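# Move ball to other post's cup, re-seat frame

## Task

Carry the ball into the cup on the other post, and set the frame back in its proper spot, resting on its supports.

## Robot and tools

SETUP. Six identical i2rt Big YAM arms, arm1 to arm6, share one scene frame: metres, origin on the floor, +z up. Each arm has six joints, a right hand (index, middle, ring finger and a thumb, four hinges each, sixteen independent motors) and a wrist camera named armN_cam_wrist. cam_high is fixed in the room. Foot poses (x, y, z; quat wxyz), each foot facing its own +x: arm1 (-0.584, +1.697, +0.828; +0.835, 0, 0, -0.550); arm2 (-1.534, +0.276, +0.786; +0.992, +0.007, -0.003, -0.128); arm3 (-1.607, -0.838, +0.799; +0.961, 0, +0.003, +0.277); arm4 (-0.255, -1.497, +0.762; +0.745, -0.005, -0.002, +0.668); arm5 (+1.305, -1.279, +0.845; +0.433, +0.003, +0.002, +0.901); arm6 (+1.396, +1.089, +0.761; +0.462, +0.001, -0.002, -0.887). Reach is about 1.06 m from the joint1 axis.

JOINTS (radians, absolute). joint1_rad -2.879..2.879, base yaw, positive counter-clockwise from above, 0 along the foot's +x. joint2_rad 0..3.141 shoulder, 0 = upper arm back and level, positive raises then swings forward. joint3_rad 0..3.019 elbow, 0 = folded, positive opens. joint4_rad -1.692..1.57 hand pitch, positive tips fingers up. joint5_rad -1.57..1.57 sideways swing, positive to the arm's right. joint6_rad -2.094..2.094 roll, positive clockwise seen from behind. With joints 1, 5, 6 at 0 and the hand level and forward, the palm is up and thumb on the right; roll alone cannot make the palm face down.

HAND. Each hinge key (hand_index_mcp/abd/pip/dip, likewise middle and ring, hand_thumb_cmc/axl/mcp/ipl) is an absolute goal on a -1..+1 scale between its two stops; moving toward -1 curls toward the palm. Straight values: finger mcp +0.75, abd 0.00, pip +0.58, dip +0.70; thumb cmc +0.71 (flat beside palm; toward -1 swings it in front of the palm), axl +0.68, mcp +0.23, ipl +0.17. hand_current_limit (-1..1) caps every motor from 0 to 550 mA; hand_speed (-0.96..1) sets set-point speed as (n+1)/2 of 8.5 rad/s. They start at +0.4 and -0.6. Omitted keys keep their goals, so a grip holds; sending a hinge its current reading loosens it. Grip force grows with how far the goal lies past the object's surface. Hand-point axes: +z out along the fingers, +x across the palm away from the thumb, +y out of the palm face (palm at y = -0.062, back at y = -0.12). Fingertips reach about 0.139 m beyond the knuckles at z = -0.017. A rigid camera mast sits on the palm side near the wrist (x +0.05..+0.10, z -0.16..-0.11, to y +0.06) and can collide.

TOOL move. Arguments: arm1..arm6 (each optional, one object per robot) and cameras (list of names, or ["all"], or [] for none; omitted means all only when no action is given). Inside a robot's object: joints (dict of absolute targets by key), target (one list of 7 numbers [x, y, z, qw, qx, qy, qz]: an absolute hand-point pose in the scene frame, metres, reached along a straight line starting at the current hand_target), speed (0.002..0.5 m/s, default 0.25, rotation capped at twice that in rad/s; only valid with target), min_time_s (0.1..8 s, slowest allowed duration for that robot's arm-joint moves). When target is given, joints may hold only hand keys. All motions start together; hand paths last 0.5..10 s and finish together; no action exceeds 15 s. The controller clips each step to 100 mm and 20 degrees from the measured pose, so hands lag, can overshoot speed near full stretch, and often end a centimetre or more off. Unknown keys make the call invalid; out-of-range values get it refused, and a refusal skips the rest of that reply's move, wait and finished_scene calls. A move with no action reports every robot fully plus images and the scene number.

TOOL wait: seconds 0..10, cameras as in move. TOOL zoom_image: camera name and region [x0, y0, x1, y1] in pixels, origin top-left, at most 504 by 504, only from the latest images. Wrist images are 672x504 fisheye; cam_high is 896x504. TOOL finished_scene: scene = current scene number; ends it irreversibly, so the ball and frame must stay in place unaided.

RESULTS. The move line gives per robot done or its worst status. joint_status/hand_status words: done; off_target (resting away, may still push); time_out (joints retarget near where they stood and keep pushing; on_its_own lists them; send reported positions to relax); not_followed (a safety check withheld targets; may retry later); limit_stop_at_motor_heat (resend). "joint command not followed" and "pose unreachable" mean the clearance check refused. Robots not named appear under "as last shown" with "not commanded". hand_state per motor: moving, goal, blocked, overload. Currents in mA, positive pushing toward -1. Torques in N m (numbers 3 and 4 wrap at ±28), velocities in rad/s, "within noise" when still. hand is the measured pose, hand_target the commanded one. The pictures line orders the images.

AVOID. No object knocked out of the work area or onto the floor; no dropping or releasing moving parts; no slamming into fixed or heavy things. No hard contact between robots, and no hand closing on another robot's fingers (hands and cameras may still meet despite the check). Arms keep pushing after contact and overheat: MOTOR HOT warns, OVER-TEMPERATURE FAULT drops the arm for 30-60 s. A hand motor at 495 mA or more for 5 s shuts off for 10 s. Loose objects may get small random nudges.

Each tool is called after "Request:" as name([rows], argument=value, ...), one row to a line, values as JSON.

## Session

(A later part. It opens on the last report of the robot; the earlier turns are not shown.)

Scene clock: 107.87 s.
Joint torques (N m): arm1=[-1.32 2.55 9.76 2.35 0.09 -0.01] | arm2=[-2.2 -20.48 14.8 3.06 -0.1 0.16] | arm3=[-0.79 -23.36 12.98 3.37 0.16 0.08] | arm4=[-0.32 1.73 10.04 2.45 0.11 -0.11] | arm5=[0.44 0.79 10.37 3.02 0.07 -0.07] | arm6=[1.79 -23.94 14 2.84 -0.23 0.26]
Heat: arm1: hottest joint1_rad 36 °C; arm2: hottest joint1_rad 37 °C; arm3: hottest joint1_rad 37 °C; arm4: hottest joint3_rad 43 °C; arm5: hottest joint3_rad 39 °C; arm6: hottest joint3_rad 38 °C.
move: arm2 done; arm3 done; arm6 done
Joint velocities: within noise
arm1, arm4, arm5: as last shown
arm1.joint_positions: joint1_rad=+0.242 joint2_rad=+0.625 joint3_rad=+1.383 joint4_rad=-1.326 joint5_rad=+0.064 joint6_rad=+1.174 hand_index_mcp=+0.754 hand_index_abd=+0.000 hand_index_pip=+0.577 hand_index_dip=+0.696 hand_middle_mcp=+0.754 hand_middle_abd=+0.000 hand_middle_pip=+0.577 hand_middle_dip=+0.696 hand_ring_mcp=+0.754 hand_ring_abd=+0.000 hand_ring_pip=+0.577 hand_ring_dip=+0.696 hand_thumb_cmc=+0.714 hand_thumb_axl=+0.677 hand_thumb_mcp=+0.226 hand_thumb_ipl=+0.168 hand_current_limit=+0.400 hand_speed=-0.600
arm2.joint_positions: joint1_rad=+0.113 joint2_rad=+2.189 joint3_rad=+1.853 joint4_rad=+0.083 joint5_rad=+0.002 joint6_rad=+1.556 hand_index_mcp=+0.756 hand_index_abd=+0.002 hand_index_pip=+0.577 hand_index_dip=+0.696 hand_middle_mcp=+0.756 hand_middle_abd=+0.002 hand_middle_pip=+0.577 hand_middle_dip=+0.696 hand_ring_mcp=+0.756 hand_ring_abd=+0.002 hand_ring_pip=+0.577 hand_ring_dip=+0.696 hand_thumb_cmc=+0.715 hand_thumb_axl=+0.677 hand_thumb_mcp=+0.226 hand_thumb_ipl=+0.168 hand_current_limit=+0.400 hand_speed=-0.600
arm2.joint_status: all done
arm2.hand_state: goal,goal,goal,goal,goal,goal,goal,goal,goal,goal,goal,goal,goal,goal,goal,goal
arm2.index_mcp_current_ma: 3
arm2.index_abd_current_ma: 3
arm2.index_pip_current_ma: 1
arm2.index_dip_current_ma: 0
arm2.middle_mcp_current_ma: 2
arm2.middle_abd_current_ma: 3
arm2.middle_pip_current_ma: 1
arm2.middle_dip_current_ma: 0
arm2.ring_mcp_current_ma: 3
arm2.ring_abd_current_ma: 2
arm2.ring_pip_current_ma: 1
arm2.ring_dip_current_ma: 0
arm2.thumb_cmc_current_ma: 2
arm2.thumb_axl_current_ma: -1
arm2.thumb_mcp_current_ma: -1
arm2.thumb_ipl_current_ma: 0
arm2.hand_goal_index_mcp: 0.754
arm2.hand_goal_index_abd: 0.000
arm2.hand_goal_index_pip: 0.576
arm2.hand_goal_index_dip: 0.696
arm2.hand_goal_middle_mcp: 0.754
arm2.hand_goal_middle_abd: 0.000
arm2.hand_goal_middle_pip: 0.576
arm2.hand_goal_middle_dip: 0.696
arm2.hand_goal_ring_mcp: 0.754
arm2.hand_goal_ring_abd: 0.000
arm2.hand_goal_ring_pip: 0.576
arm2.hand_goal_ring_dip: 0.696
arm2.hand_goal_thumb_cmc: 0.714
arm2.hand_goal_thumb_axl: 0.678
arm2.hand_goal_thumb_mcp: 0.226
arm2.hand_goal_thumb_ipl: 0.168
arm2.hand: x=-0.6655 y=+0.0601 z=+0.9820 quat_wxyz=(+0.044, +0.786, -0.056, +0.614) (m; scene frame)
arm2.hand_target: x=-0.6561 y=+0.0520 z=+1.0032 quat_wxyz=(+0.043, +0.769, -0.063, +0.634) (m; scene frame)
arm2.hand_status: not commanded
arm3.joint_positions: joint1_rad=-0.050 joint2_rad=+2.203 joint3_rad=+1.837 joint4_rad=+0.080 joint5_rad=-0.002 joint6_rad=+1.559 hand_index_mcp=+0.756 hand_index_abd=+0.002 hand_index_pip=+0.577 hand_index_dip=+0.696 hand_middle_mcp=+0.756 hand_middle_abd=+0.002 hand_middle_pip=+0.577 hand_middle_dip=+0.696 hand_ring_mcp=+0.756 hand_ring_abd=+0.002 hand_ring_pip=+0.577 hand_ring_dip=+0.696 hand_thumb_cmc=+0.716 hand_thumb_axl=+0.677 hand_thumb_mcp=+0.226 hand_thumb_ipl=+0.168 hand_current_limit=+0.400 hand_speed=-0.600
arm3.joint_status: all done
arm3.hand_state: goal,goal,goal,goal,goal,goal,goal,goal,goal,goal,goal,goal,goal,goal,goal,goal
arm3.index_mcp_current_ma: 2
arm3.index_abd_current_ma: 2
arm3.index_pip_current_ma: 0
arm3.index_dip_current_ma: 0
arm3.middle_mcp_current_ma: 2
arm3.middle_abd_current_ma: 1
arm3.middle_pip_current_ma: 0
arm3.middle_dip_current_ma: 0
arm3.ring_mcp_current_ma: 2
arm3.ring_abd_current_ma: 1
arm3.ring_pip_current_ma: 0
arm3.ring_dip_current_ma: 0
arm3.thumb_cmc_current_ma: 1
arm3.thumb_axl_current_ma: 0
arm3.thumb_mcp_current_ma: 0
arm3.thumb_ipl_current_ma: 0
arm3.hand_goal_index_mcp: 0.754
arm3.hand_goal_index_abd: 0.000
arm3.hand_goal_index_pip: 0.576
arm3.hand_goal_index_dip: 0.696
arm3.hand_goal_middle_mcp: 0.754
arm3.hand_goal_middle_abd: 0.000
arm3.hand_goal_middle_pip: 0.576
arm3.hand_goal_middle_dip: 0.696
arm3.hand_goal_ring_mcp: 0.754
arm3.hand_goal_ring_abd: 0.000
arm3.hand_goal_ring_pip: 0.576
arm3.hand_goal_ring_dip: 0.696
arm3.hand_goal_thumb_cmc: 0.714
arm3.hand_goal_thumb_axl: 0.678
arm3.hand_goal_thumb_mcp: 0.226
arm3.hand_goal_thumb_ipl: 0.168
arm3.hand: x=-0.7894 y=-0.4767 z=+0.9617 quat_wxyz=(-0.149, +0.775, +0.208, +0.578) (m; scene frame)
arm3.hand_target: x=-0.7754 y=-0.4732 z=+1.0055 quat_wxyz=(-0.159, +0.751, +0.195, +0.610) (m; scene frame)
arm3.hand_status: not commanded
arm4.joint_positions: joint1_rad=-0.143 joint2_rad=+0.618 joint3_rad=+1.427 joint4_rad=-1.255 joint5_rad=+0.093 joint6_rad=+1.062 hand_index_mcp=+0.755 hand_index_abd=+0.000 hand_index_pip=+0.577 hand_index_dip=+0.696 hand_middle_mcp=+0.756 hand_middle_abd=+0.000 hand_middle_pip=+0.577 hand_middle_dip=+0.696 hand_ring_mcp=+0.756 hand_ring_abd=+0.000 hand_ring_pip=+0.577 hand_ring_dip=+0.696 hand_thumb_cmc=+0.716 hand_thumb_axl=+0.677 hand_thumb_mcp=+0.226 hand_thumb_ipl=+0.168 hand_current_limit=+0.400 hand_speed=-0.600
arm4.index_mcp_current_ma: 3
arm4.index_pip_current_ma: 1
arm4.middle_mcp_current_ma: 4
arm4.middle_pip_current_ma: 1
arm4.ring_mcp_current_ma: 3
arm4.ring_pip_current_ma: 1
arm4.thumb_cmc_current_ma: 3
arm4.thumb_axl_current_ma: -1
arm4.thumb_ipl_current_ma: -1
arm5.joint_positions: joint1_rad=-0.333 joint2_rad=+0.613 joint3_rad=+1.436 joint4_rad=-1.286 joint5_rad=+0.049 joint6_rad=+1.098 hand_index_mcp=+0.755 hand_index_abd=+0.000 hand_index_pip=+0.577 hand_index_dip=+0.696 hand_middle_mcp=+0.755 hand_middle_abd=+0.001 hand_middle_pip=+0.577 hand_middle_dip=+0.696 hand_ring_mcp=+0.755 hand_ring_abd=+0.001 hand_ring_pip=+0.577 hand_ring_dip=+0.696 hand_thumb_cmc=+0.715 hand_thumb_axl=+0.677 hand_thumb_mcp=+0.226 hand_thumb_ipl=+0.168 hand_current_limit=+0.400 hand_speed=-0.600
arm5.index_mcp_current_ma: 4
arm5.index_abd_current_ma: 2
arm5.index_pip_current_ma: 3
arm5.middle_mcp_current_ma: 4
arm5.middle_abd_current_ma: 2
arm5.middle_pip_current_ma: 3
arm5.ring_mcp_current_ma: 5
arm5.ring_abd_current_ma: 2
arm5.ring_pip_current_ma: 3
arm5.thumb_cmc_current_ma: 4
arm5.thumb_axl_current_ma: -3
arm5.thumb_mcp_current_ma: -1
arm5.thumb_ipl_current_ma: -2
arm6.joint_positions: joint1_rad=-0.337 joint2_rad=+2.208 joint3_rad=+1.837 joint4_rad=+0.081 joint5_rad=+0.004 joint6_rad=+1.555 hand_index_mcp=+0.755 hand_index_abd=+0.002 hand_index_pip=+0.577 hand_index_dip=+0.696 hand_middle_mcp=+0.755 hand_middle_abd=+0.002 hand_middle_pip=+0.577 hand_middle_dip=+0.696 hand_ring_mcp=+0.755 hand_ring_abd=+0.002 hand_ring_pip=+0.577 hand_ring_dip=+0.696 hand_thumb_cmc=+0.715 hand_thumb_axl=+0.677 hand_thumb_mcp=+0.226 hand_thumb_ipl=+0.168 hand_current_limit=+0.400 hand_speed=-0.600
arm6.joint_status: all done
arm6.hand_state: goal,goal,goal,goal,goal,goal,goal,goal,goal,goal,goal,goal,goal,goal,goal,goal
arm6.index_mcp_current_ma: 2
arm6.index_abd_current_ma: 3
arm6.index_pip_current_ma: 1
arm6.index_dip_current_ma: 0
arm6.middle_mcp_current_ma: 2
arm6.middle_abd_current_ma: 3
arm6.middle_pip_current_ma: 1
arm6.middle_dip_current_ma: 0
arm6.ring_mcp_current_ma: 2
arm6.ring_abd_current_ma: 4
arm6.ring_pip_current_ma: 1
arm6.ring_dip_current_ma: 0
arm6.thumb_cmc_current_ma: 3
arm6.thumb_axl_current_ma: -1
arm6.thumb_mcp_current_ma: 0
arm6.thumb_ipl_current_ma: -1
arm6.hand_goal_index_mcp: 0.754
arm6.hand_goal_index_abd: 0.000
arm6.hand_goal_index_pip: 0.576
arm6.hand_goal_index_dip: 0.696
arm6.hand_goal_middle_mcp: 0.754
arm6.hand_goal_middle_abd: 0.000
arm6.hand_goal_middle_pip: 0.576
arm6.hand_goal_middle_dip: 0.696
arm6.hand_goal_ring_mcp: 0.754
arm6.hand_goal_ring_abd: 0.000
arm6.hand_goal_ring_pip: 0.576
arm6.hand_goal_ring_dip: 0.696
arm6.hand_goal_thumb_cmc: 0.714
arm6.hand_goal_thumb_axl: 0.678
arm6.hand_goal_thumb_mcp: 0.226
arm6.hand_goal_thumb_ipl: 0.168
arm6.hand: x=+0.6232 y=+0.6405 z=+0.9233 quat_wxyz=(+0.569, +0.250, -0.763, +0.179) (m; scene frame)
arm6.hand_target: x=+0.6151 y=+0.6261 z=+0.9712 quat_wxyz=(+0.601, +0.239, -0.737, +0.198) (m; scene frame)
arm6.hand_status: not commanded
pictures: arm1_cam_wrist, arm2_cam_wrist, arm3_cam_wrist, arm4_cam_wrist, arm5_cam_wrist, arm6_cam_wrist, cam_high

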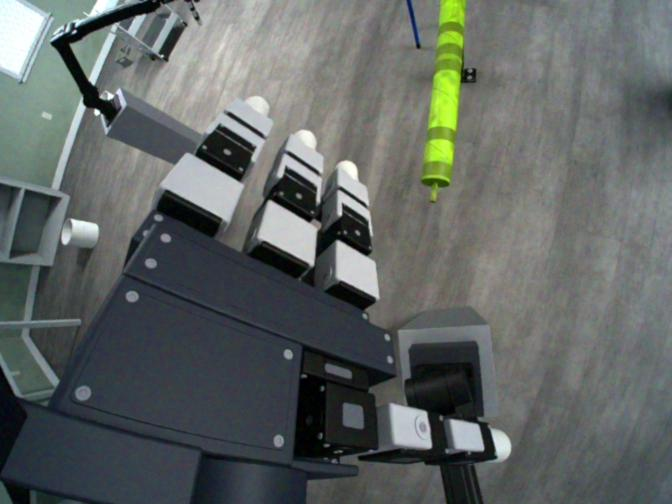

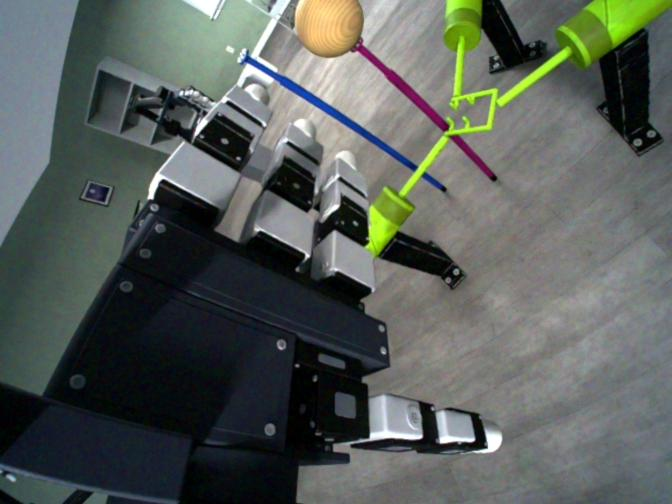

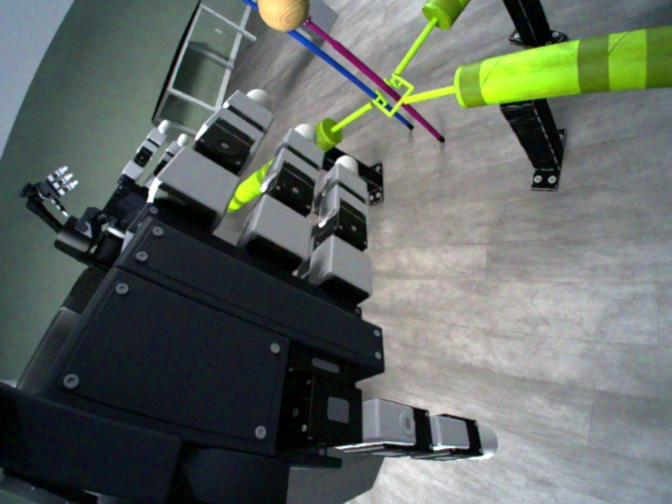

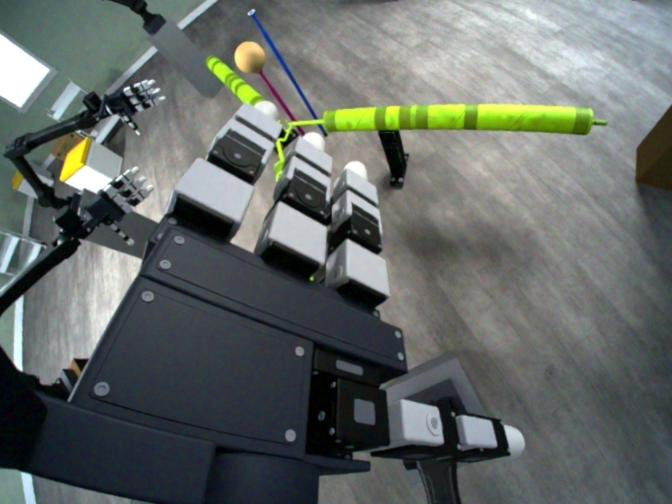

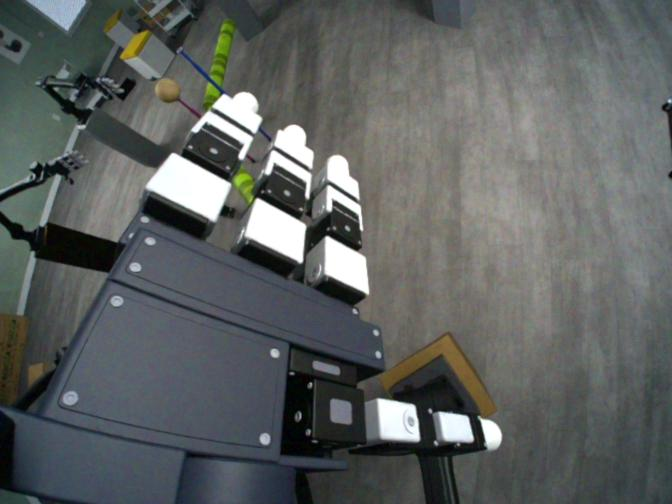

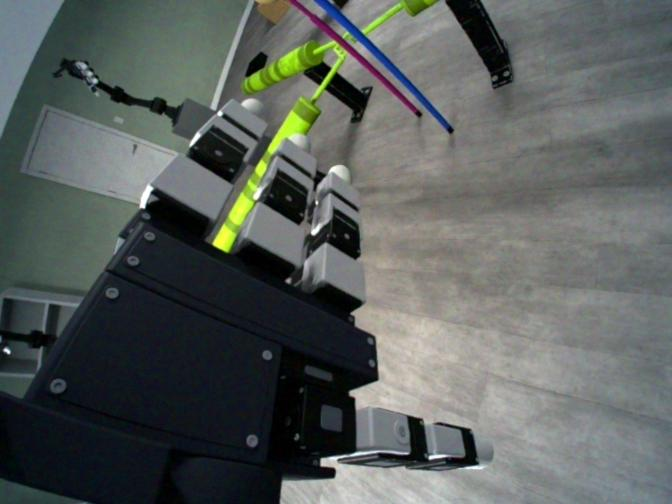

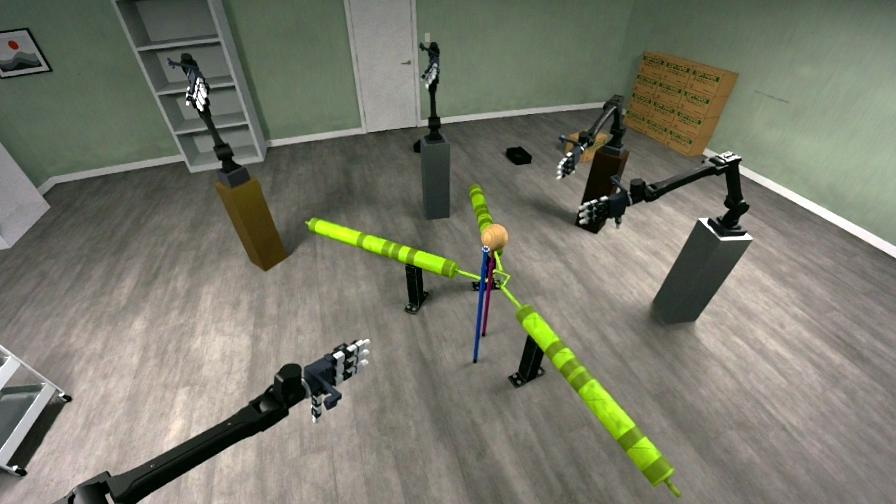

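Request:
move(arm1={"joints": {"joint1_rad": -0.09, "joint2_rad": 2.094, "joint3_rad": 1.878, "joint4_rad": -1.354, "joint5_rad": 0.0, "joint6_rad": -1.41}, "min_time_s": 3}, arm4={"joints": {"joint1_rad": 0.52, "joint2_rad": 1.895, "joint3_rad": 1.623, "joint4_rad": -1.3, "joint5_rad": 0.0, "joint6_rad": -0.915}, "min_time_s": 3}, arm5={"joints": {"joint1_rad": 0.38, "joint2_rad": 2.094, "joint3_rad": 1.878, "joint4_rad": -1.354, "joint5_rad": 0.0, "joint6_rad": 1.83}, "min_time_s": 3}, cameras=["arm1_cam_wrist", "arm4_cam_wrist", "arm5_cam_wrist", "arm2_cam_wrist", "cam_high"])

Scene clock: 208.03 s.
Joint torques (N m): arm1=[-1.73 -18.73 11.81 -0.35 -0.25 -0.06] | arm2=[-2.2 -20.84 14.65 3.06 -0.1 0.13] | arm3=[-0.85 -23.24 12.93 3.38 0.16 0.08] | arm4=[-0.38 -15.97 12.96 -0.01 -0.01 -0.11] | arm5=[0.44 -20.48 13.42 -0.08 0.02 0.12] | arm6=[1.55 -23.88 14.01 2.84 -0.23 0.26]
Heat: arm1: hottest joint3_rad 37 °C; arm2: hottest joint3_rad 37 °C; arm3: hottest joint3_rad 42 °C; arm4: hottest joint3_rad 43 °C; arm5: hottest joint3_rad 39 °C; arm6: hottest joint3_rad 45 °C.
move: arm1 done; arm4 done; arm5 done
Joint velocities: within noise
arm1.joint_positions: joint1_rad=-0.084 joint2_rad=+2.107 joint3_rad=+1.828 joint4_rad=-1.345 joint5_rad=+0.004 joint6_rad=-1.398 hand_index_mcp=+0.755 hand_index_abd=+0.000 hand_index_pip=+0.577 hand_index_dip=+0.696 hand_middle_mcp=+0.755 hand_middle_abd=+0.000 hand_middle_pip=+0.577 hand_middle_dip=+0.696 hand_ring_mcp=+0.755 hand_ring_abd=+0.000 hand_ring_pip=+0.577 hand_ring_dip=+0.696 hand_thumb_cmc=+0.716 hand_thumb_axl=+0.677 hand_thumb_mcp=+0.224 hand_thumb_ipl=+0.168 hand_current_limit=+0.400 hand_speed=-0.600
arm1.joint_status: all done
arm1.hand_state: goal,goal,goal,goal,goal,goal,goal,goal,goal,goal,goal,goal,goal,goal,goal,goal
arm1.index_mcp_current_ma: 0
arm1.index_abd_current_ma: 0
arm1.index_pip_current_ma: 0
arm1.index_dip_current_ma: 0
arm1.middle_mcp_current_ma: 0
arm1.middle_abd_current_ma: 0
arm1.middle_pip_current_ma: 0
arm1.middle_dip_current_ma: 0
arm1.ring_mcp_current_ma: 0
arm1.ring_abd_current_ma: 0
arm1.ring_pip_current_ma: 0
arm1.ring_dip_current_ma: 0
arm1.thumb_cmc_current_ma: 1
arm1.thumb_axl_current_ma: 0
arm1.thumb_mcp_current_ma: -1
arm1.thumb_ipl_current_ma: 0
arm1.hand_goal_index_mcp: 0.754
arm1.hand_goal_index_abd: 0.000
arm1.hand_goal_index_pip: 0.576
arm1.hand_goal_index_dip: 0.696
arm1.hand_goal_middle_mcp: 0.754
arm1.hand_goal_middle_abd: 0.000
arm1.hand_goal_middle_pip: 0.576
arm1.hand_goal_middle_dip: 0.696
arm1.hand_goal_ring_mcp: 0.754
arm1.hand_goal_ring_abd: 0.000
arm1.hand_goal_ring_pip: 0.576
arm1.hand_goal_ring_dip: 0.696
arm1.hand_goal_thumb_cmc: 0.714
arm1.hand_goal_thumb_axl: 0.678
arm1.hand_goal_thumb_mcp: 0.226
arm1.hand_goal_thumb_ipl: 0.168
arm1.hand: x=-0.2988 y=+1.0917 z=+0.8943 quat_wxyz=(-0.024, +0.652, +0.758, +0.012) (m; scene frame)
arm1.hand_target: x=-0.2968 y=+1.0764 z=+0.9231 quat_wxyz=(+0.001, +0.650, +0.760, +0.000) (m; scene frame)
arm1.hand_status: not commanded
arm2, arm3, arm6: as last shown
arm2.joint_positions: joint1_rad=+0.113 joint2_rad=+2.189 joint3_rad=+1.853 joint4_rad=+0.083 joint5_rad=+0.002 joint6_rad=+1.557 hand_index_mcp=+0.756 hand_index_abd=+0.002 hand_index_pip=+0.577 hand_index_dip=+0.696 hand_middle_mcp=+0.756 hand_middle_abd=+0.002 hand_middle_pip=+0.577 hand_middle_dip=+0.696 hand_ring_mcp=+0.756 hand_ring_abd=+0.002 hand_ring_pip=+0.577 hand_ring_dip=+0.696 hand_thumb_cmc=+0.715 hand_thumb_axl=+0.677 hand_thumb_mcp=+0.226 hand_thumb_ipl=+0.168 hand_current_limit=+0.400 hand_speed=-0.600
arm2.hand_target: x=-0.6561 y=+0.0520 z=+1.0031 quat_wxyz=(+0.043, +0.769, -0.063, +0.634) (m; scene frame)
arm4.joint_positions: joint1_rad=+0.517 joint2_rad=+1.907 joint3_rad=+1.571 joint4_rad=-1.288 joint5_rad=+0.001 joint6_rad=-0.907 hand_index_mcp=+0.754 hand_index_abd=+0.000 hand_index_pip=+0.577 hand_index_dip=+0.696 hand_middle_mcp=+0.754 hand_middle_abd=+0.000 hand_middle_pip=+0.577 hand_middle_dip=+0.696 hand_ring_mcp=+0.754 hand_ring_abd=+0.001 hand_ring_pip=+0.577 hand_ring_dip=+0.696 hand_thumb_cmc=+0.715 hand_thumb_axl=+0.677 hand_thumb_mcp=+0.223 hand_thumb_ipl=+0.168 hand_current_limit=+0.400 hand_speed=-0.600
arm4.joint_status: all done
arm4.hand_state: goal,goal,goal,goal,goal,goal,goal,goal,goal,goal,goal,goal,goal,goal,goal,goal
arm4.index_mcp_current_ma: 0
arm4.index_abd_current_ma: 1
arm4.index_pip_current_ma: 1
arm4.index_dip_current_ma: 0
arm4.middle_mcp_current_ma: 0
arm4.middle_abd_current_ma: 1
arm4.middle_pip_current_ma: 1
arm4.middle_dip_current_ma: 0
arm4.ring_mcp_current_ma: 0
arm4.ring_abd_current_ma: 1
arm4.ring_pip_current_ma: 1
arm4.ring_dip_current_ma: 0
arm4.thumb_cmc_current_ma: 2
arm4.thumb_axl_current_ma: -1
arm4.thumb_mcp_current_ma: -8
arm4.thumb_ipl_current_ma: -1
arm4.hand_goal_index_mcp: 0.754
arm4.hand_goal_index_abd: 0.000
arm4.hand_goal_index_pip: 0.576
arm4.hand_goal_index_dip: 0.696
arm4.hand_goal_middle_mcp: 0.754
arm4.hand_goal_middle_abd: 0.000
arm4.hand_goal_middle_pip: 0.576
arm4.hand_goal_middle_dip: 0.696
arm4.hand_goal_ring_mcp: 0.754
arm4.hand_goal_ring_abd: 0.000
arm4.hand_goal_ring_pip: 0.576
arm4.hand_goal_ring_dip: 0.696
arm4.hand_goal_thumb_cmc: 0.714
arm4.hand_goal_thumb_axl: 0.678
arm4.hand_goal_thumb_mcp: 0.226
arm4.hand_goal_thumb_ipl: 0.168
arm4.hand: x=-0.5534 y=-0.9402 z=+0.8446 quat_wxyz=(-0.004, -0.611, +0.791, -0.031) (m; scene frame)
arm4.hand_target: x=-0.5621 y=-0.9265 z=+0.8736 quat_wxyz=(+0.002, -0.615, +0.788, -0.006) (m; scene frame)
arm4.hand_status: not commanded
arm5.joint_positions: joint1_rad=+0.383 joint2_rad=+2.096 joint3_rad=+1.832 joint4_rad=-1.344 joint5_rad=+0.000 joint6_rad=+1.820 hand_index_mcp=+0.755 hand_index_abd=+0.001 hand_index_pip=+0.577 hand_index_dip=+0.696 hand_middle_mcp=+0.755 hand_middle_abd=+0.001 hand_middle_pip=+0.577 hand_middle_dip=+0.696 hand_ring_mcp=+0.755 hand_ring_abd=+0.001 hand_ring_pip=+0.577 hand_ring_dip=+0.696 hand_thumb_cmc=+0.715 hand_thumb_axl=+0.677 hand_thumb_mcp=+0.223 hand_thumb_ipl=+0.168 hand_current_limit=+0.400 hand_speed=-0.600
arm5.joint_status: all done
arm5.hand_state: goal,goal,goal,goal,goal,goal,goal,goal,goal,goal,goal,goal,goal,goal,goal,goal
arm5.index_mcp_current_ma: 3
arm5.index_abd_current_ma: 2
arm5.index_pip_current_ma: 3
arm5.index_dip_current_ma: 0
arm5.middle_mcp_current_ma: 3
arm5.middle_abd_current_ma: 3
arm5.middle_pip_current_ma: 3
arm5.middle_dip_current_ma: 0
arm5.ring_mcp_current_ma: 4
arm5.ring_abd_current_ma: 3
arm5.ring_pip_current_ma: 3
arm5.ring_dip_current_ma: 0
arm5.thumb_cmc_current_ma: 4
arm5.thumb_axl_current_ma: -3
arm5.thumb_mcp_current_ma: -15
arm5.thumb_ipl_current_ma: -2
arm5.hand_goal_index_mcp: 0.754
arm5.hand_goal_index_abd: 0.000
arm5.hand_goal_index_pip: 0.576
arm5.hand_goal_index_dip: 0.696
arm5.hand_goal_middle_mcp: 0.754
arm5.hand_goal_middle_abd: 0.000
arm5.hand_goal_middle_pip: 0.576
arm5.hand_goal_middle_dip: 0.696
arm5.hand_goal_ring_mcp: 0.754
arm5.hand_goal_ring_abd: 0.000
arm5.hand_goal_ring_pip: 0.576
arm5.hand_goal_ring_dip: 0.696
arm5.hand_goal_thumb_cmc: 0.714
arm5.hand_goal_thumb_axl: 0.678
arm5.hand_goal_thumb_mcp: 0.226
arm5.hand_goal_thumb_ipl: 0.168
arm5.hand: x=+0.8319 y=-0.9234 z=+0.9257 quat_wxyz=(+0.016, +0.372, +0.928, -0.005) (m; scene frame)
arm5.hand_target: x=+0.8221 y=-0.9161 z=+0.9423 quat_wxyz=(-0.003, +0.378, +0.926, -0.002) (m; scene frame)
arm5.hand_status: not commanded
arm6.hand_target: x=+0.6151 y=+0.6261 z=+0.9712 quat_wxyz=(+0.600, +0.239, -0.737, +0.198) (m; scene frame)
pictures: arm1_cam_wrist, arm2_cam_wrist, arm4_cam_wrist, arm5_cam_wrist, cam_high

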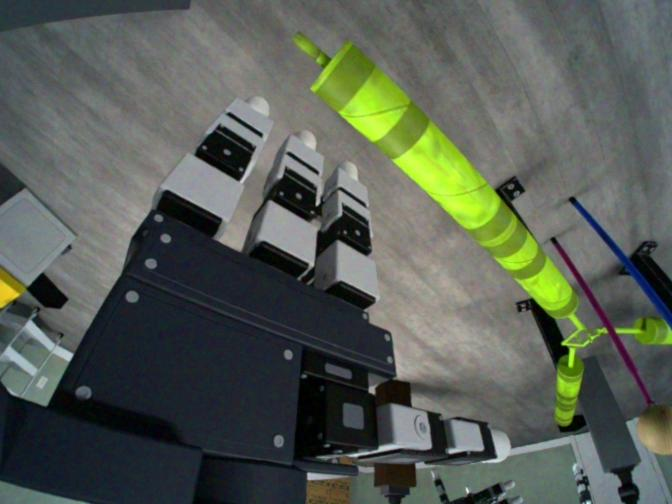

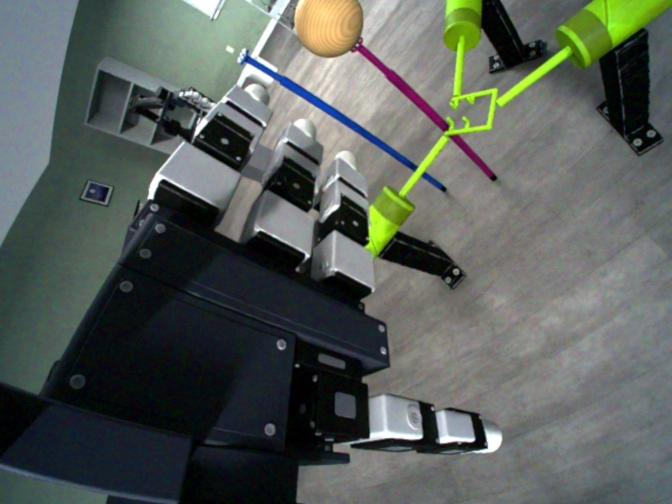

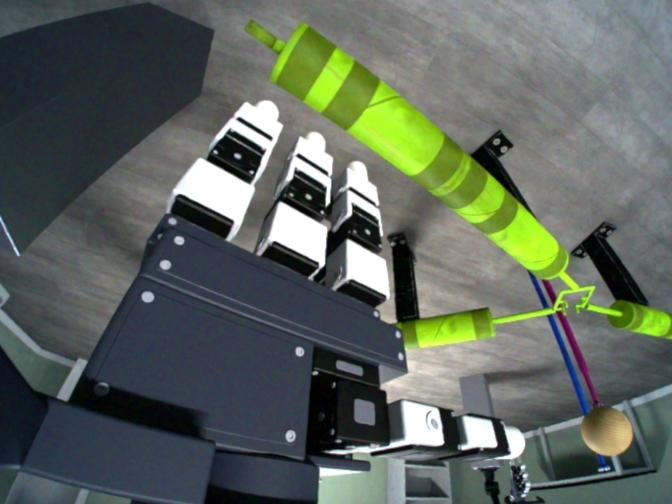

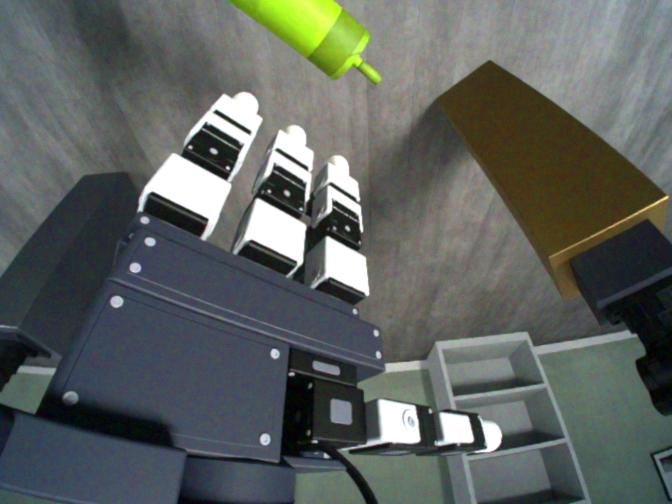

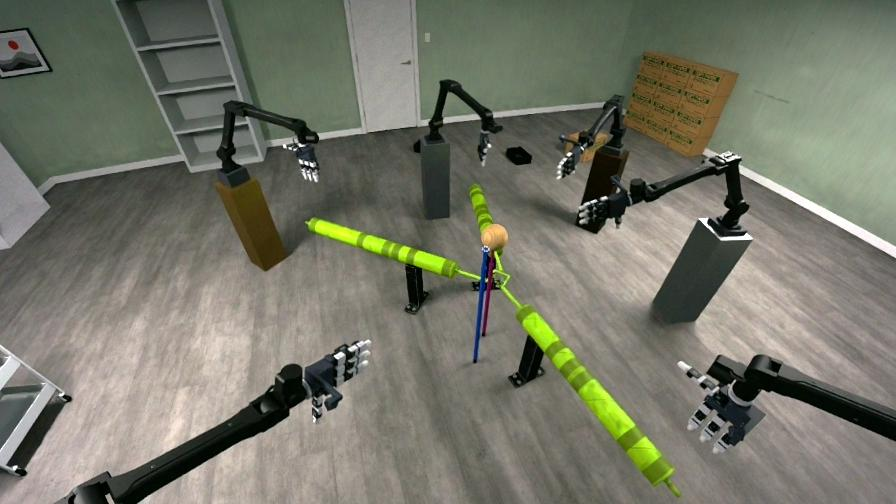

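Request:
zoom_image(camera="cam_high", region=[420, 70, 540, 220])

Request:
zoom_image(camera="cam_high", region=[640, 340, 800, 504])

Request:
zoom_image(camera="cam_high", region=[220, 90, 360, 260])

Scaled by 3.360 from the camera's 896x504 image, which has a finer 1280x720 frame.

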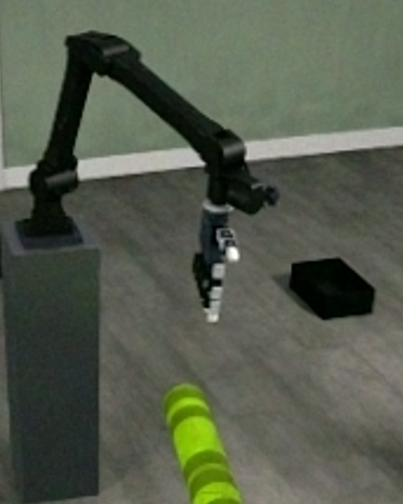

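Scaled by 3.073 from the camera's 896x504 image, which has a finer 1280x720 frame.

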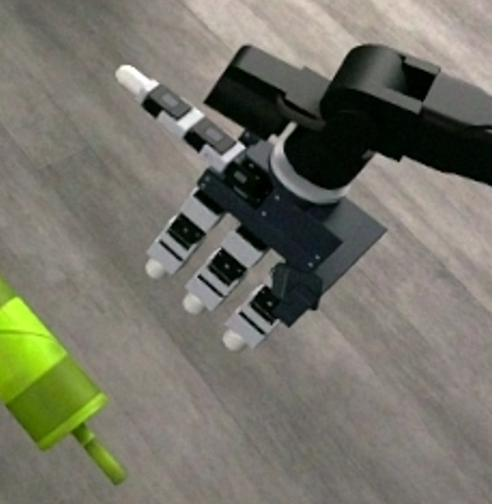

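Scaled by 2.965 from the camera's 896x504 image, which has a finer 1280x720 frame.

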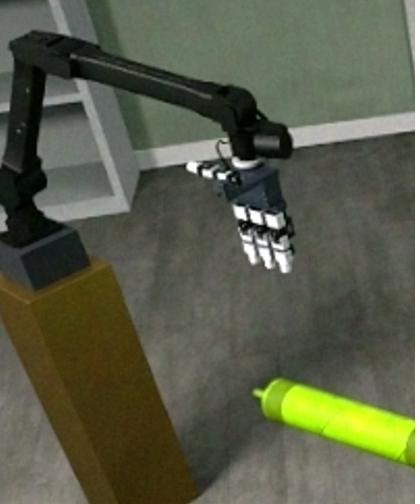

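Request:
move(arm1={"target": [-0.372, 0.972, 0.60, 0, 0.6534, 0.7570, 0]}, arm4={"target": [-0.446, -0.926, 0.60, 0, -0.6286, 0.7777, 0]}, arm5={"target": [0.725, -0.920, 0.60, 0, 0.3510, 0.9363, 0]}, cameras=["arm1_cam_wrist", "arm4_cam_wrist", "arm5_cam_wrist", "cam_high"])

Scene clock: 270.77 s.
Joint torques (N m): arm1=[-1.61 -21.83 10.28 -0.13 -0.21 -0.05] | arm2=[-2.2 -20.78 14.64 3.04 -0.1 0.13] | arm3=[-0.79 -23.24 12.96 3.4 0.16 0.08] | arm4=[-0.97 -16.38 5.29 0.99 -0.02 -0.09] | arm5=[1.26 -23.77 11.6 0.14 0.13 0.12] | arm6=[1.49 -23.94 13.98 2.82 -0.22 0.26]
Heat: arm1: hottest joint3_rad 39 °C; arm2: hottest joint3_rad 38 °C; arm3: hottest joint3_rad 43 °C; arm4: hottest joint3_rad 44 °C; arm5: hottest joint3_rad 39 °C; arm6: hottest joint3_rad 46 °C.
move: arm1 off_target; arm4 done; arm5 off_target
Joint velocities: within noise
arm1.joint_positions: joint1_rad=-0.229 joint2_rad=+2.747 joint3_rad=+2.156 joint4_rad=-1.027 joint5_rad=+0.004 joint6_rad=-1.533 hand_index_mcp=+0.755 hand_index_abd=+0.000 hand_index_pip=+0.577 hand_index_dip=+0.696 hand_middle_mcp=+0.755 hand_middle_abd=+0.000 hand_middle_pip=+0.577 hand_middle_dip=+0.696 hand_ring_mcp=+0.755 hand_ring_abd=+0.000 hand_ring_pip=+0.577 hand_ring_dip=+0.696 hand_thumb_cmc=+0.716 hand_thumb_axl=+0.677 hand_thumb_mcp=+0.223 hand_thumb_ipl=+0.168 hand_current_limit=+0.400 hand_speed=-0.600
arm1.joint_status: not commanded
arm1.hand_state: goal,goal,goal,goal,goal,goal,goal,goal,goal,goal,goal,goal,goal,goal,goal,goal
arm1.index_mcp_current_ma: 0
arm1.index_abd_current_ma: 0
arm1.index_pip_current_ma: 0
arm1.index_dip_current_ma: 0
arm1.middle_mcp_current_ma: 0
arm1.middle_abd_current_ma: 0
arm1.middle_pip_current_ma: 0
arm1.middle_dip_current_ma: 0
arm1.ring_mcp_current_ma: 0
arm1.ring_abd_current_ma: 0
arm1.ring_pip_current_ma: 0
arm1.ring_dip_current_ma: 0
arm1.thumb_cmc_current_ma: 1
arm1.thumb_axl_current_ma: 0
arm1.thumb_mcp_current_ma: -1
arm1.thumb_ipl_current_ma: 0
arm1.hand_goal_index_mcp: 0.754
arm1.hand_goal_index_abd: 0.000
arm1.hand_goal_index_pip: 0.576
arm1.hand_goal_index_dip: 0.696
arm1.hand_goal_middle_mcp: 0.754
arm1.hand_goal_middle_abd: 0.000
arm1.hand_goal_middle_pip: 0.576
arm1.hand_goal_middle_dip: 0.696
arm1.hand_goal_ring_mcp: 0.754
arm1.hand_goal_ring_abd: 0.000
arm1.hand_goal_ring_pip: 0.576
arm1.hand_goal_ring_dip: 0.696
arm1.hand_goal_thumb_cmc: 0.714
arm1.hand_goal_thumb_axl: 0.678
arm1.hand_goal_thumb_mcp: 0.226
arm1.hand_goal_thumb_ipl: 0.168
arm1.hand: x=-0.3735 y=+0.9945 z=+0.5792 quat_wxyz=(-0.019, +0.656, +0.754, +0.014) (m; scene frame)
arm1.hand_target: x=-0.3723 y=+0.9729 z=+0.6005 quat_wxyz=(+0.000, +0.654, +0.757, +0.000) (m; scene frame)
arm1.hand_status: off_target (0.031 m and 2.8 deg from the pose sent, 0.326 m and 3.1 deg at the start)
arm2, arm3, arm6: as last shown
arm4.joint_positions: joint1_rad=+0.325 joint2_rad=+2.232 joint3_rad=+1.321 joint4_rad=-0.673 joint5_rad=-0.007 joint6_rad=-1.141 hand_index_mcp=+0.754 hand_index_abd=+0.000 hand_index_pip=+0.577 hand_index_dip=+0.696 hand_middle_mcp=+0.754 hand_middle_abd=+0.000 hand_middle_pip=+0.577 hand_middle_dip=+0.696 hand_ring_mcp=+0.754 hand_ring_abd=+0.001 hand_ring_pip=+0.577 hand_ring_dip=+0.696 hand_thumb_cmc=+0.715 hand_thumb_axl=+0.677 hand_thumb_mcp=+0.223 hand_thumb_ipl=+0.168 hand_current_limit=+0.400 hand_speed=-0.600
arm4.joint_status: not commanded
arm4.hand_state: goal,goal,goal,goal,goal,goal,goal,goal,goal,goal,goal,goal,goal,goal,goal,goal
arm4.index_mcp_current_ma: 0
arm4.index_abd_current_ma: 1
arm4.index_pip_current_ma: 1
arm4.index_dip_current_ma: 0
arm4.middle_mcp_current_ma: 0
arm4.middle_abd_current_ma: 1
arm4.middle_pip_current_ma: 1
arm4.middle_dip_current_ma: 0
arm4.ring_mcp_current_ma: 0
arm4.ring_abd_current_ma: 1
arm4.ring_pip_current_ma: 1
arm4.ring_dip_current_ma: 0
arm4.thumb_cmc_current_ma: 2
arm4.thumb_axl_current_ma: -1
arm4.thumb_mcp_current_ma: -8
arm4.thumb_ipl_current_ma: -1
arm4.hand_goal_index_mcp: 0.754
arm4.hand_goal_index_abd: 0.000
arm4.hand_goal_index_pip: 0.576
arm4.hand_goal_index_dip: 0.696
arm4.hand_goal_middle_mcp: 0.754
arm4.hand_goal_middle_abd: 0.000
arm4.hand_goal_middle_pip: 0.576
arm4.hand_goal_middle_dip: 0.696
arm4.hand_goal_ring_mcp: 0.754
arm4.hand_goal_ring_abd: 0.000
arm4.hand_goal_ring_pip: 0.576
arm4.hand_goal_ring_dip: 0.696
arm4.hand_goal_thumb_cmc: 0.714
arm4.hand_goal_thumb_axl: 0.678
arm4.hand_goal_thumb_mcp: 0.226
arm4.hand_goal_thumb_ipl: 0.168
arm4.hand: x=-0.4479 y=-0.9311 z=+0.5951 quat_wxyz=(-0.004, -0.628, +0.778, -0.010) (m; scene frame)
arm4.hand_target: x=-0.4459 y=-0.9260 z=+0.6000 quat_wxyz=(+0.000, -0.629, +0.778, +0.000) (m; scene frame)
arm4.hand_status: done (0.007 m and 1.2 deg from the pose sent, 0.267 m and 4.4 deg at the start)
arm5.joint_positions: joint1_rad=+0.445 joint2_rad=+2.766 joint3_rad=+2.166 joint4_rad=-1.004 joint5_rad=+0.002 joint6_rad=+1.836 hand_index_mcp=+0.755 hand_index_abd=+0.001 hand_index_pip=+0.577 hand_index_dip=+0.696 hand_middle_mcp=+0.755 hand_middle_abd=+0.001 hand_middle_pip=+0.577 hand_middle_dip=+0.696 hand_ring_mcp=+0.755 hand_ring_abd=+0.001 hand_ring_pip=+0.577 hand_ring_dip=+0.696 hand_thumb_cmc=+0.715 hand_thumb_axl=+0.677 hand_thumb_mcp=+0.223 hand_thumb_ipl=+0.168 hand_current_limit=+0.400 hand_speed=-0.600
arm5.joint_status: not commanded
arm5.hand_state: goal,goal,goal,goal,goal,goal,goal,goal,goal,goal,goal,goal,goal,goal,goal,goal
arm5.index_mcp_current_ma: 3
arm5.index_abd_current_ma: 2
arm5.index_pip_current_ma: 3
arm5.index_dip_current_ma: 0
arm5.middle_mcp_current_ma: 3
arm5.middle_abd_current_ma: 3
arm5.middle_pip_current_ma: 3
arm5.middle_dip_current_ma: 0
arm5.ring_mcp_current_ma: 4
arm5.ring_abd_current_ma: 3
arm5.ring_pip_current_ma: 3
arm5.ring_dip_current_ma: 0
arm5.thumb_cmc_current_ma: 4
arm5.thumb_axl_current_ma: -3
arm5.thumb_mcp_current_ma: -15
arm5.thumb_ipl_current_ma: -2
arm5.hand_goal_index_mcp: 0.754
arm5.hand_goal_index_abd: 0.000
arm5.hand_goal_index_pip: 0.576
arm5.hand_goal_index_dip: 0.696
arm5.hand_goal_middle_mcp: 0.754
arm5.hand_goal_middle_abd: 0.000
arm5.hand_goal_middle_pip: 0.576
arm5.hand_goal_middle_dip: 0.696
arm5.hand_goal_ring_mcp: 0.754
arm5.hand_goal_ring_abd: 0.000
arm5.hand_goal_ring_pip: 0.576
arm5.hand_goal_ring_dip: 0.696
arm5.hand_goal_thumb_cmc: 0.714
arm5.hand_goal_thumb_axl: 0.678
arm5.hand_goal_thumb_mcp: 0.226
arm5.hand_goal_thumb_ipl: 0.168
arm5.hand: x=+0.7410 y=-0.9219 z=+0.5923 quat_wxyz=(+0.014, +0.350, +0.937, -0.003) (m; scene frame)
arm5.hand_target: x=+0.7254 y=-0.9203 z=+0.6003 quat_wxyz=(+0.000, +0.351, +0.936, +0.000) (m; scene frame)
arm5.hand_status: off_target (0.018 m and 1.6 deg from the pose sent, 0.343 m and 3.2 deg at the start)
pictures: arm1_cam_wrist, arm4_cam_wrist, arm5_cam_wrist, cam_high

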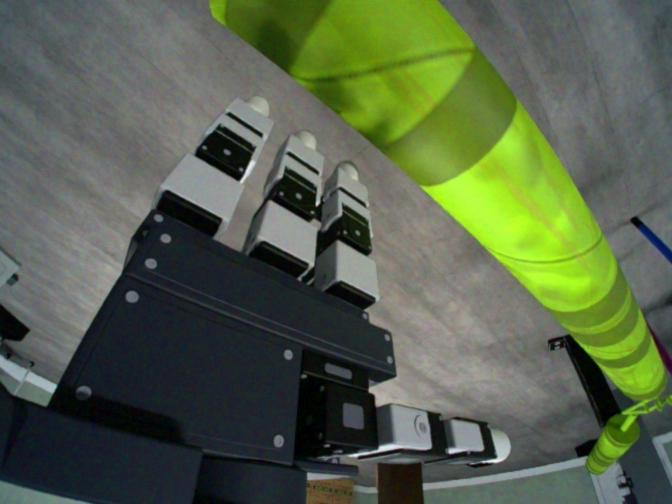

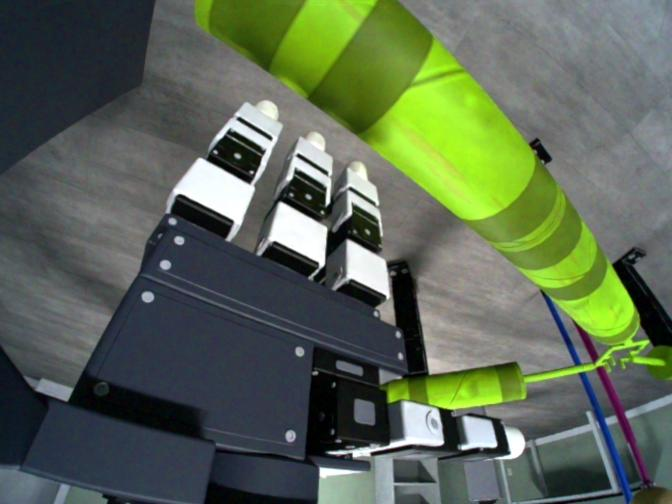

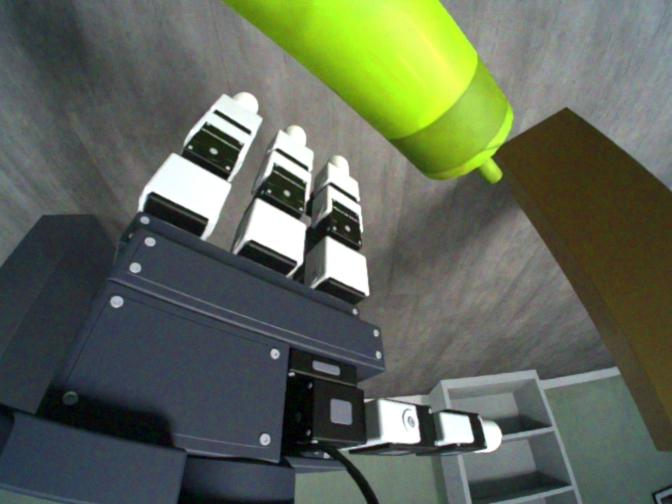

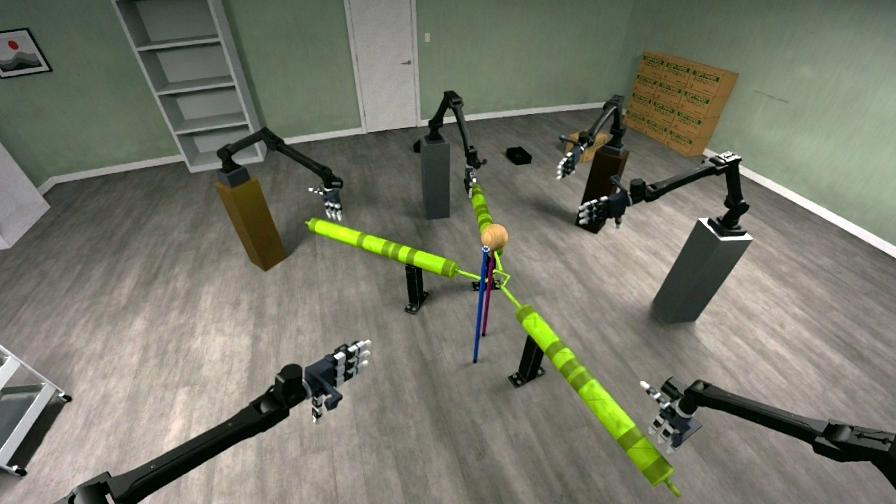

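Request:
zoom_image(camera="arm4_cam_wrist", region=[300, 0, 672, 372])

Request:
zoom_image(camera="arm5_cam_wrist", region=[200, 0, 560, 252])

Request:
zoom_image(camera="arm1_cam_wrist", region=[200, 0, 672, 400])

Scaled by 1.355 from the camera's 672x504 image, which has a finer 960x720 frame.

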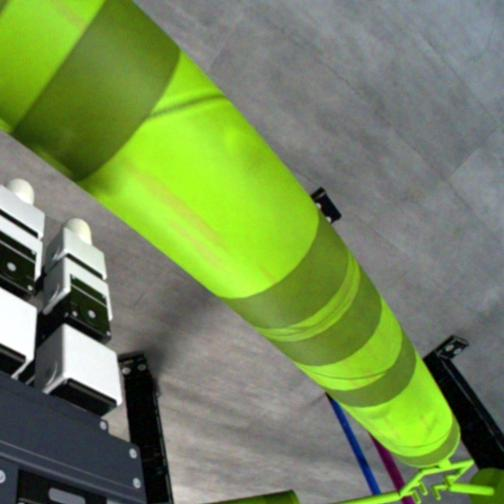

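Scaled by 1.400 from the camera's 672x504 image, which has a finer 960x720 frame.

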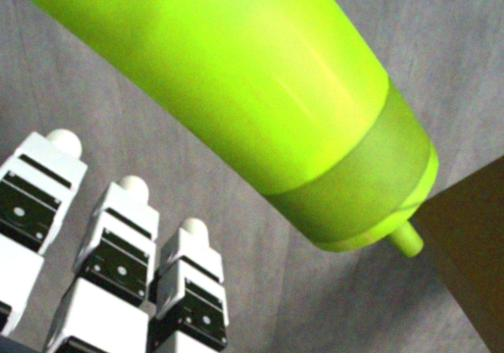

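Scaled by 1.068 from the camera's 672x504 image, which has a finer 960x720 frame.

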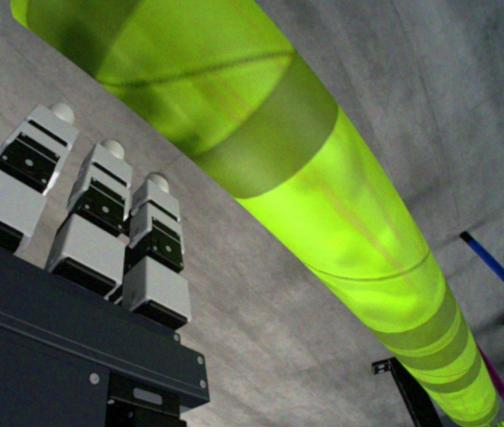

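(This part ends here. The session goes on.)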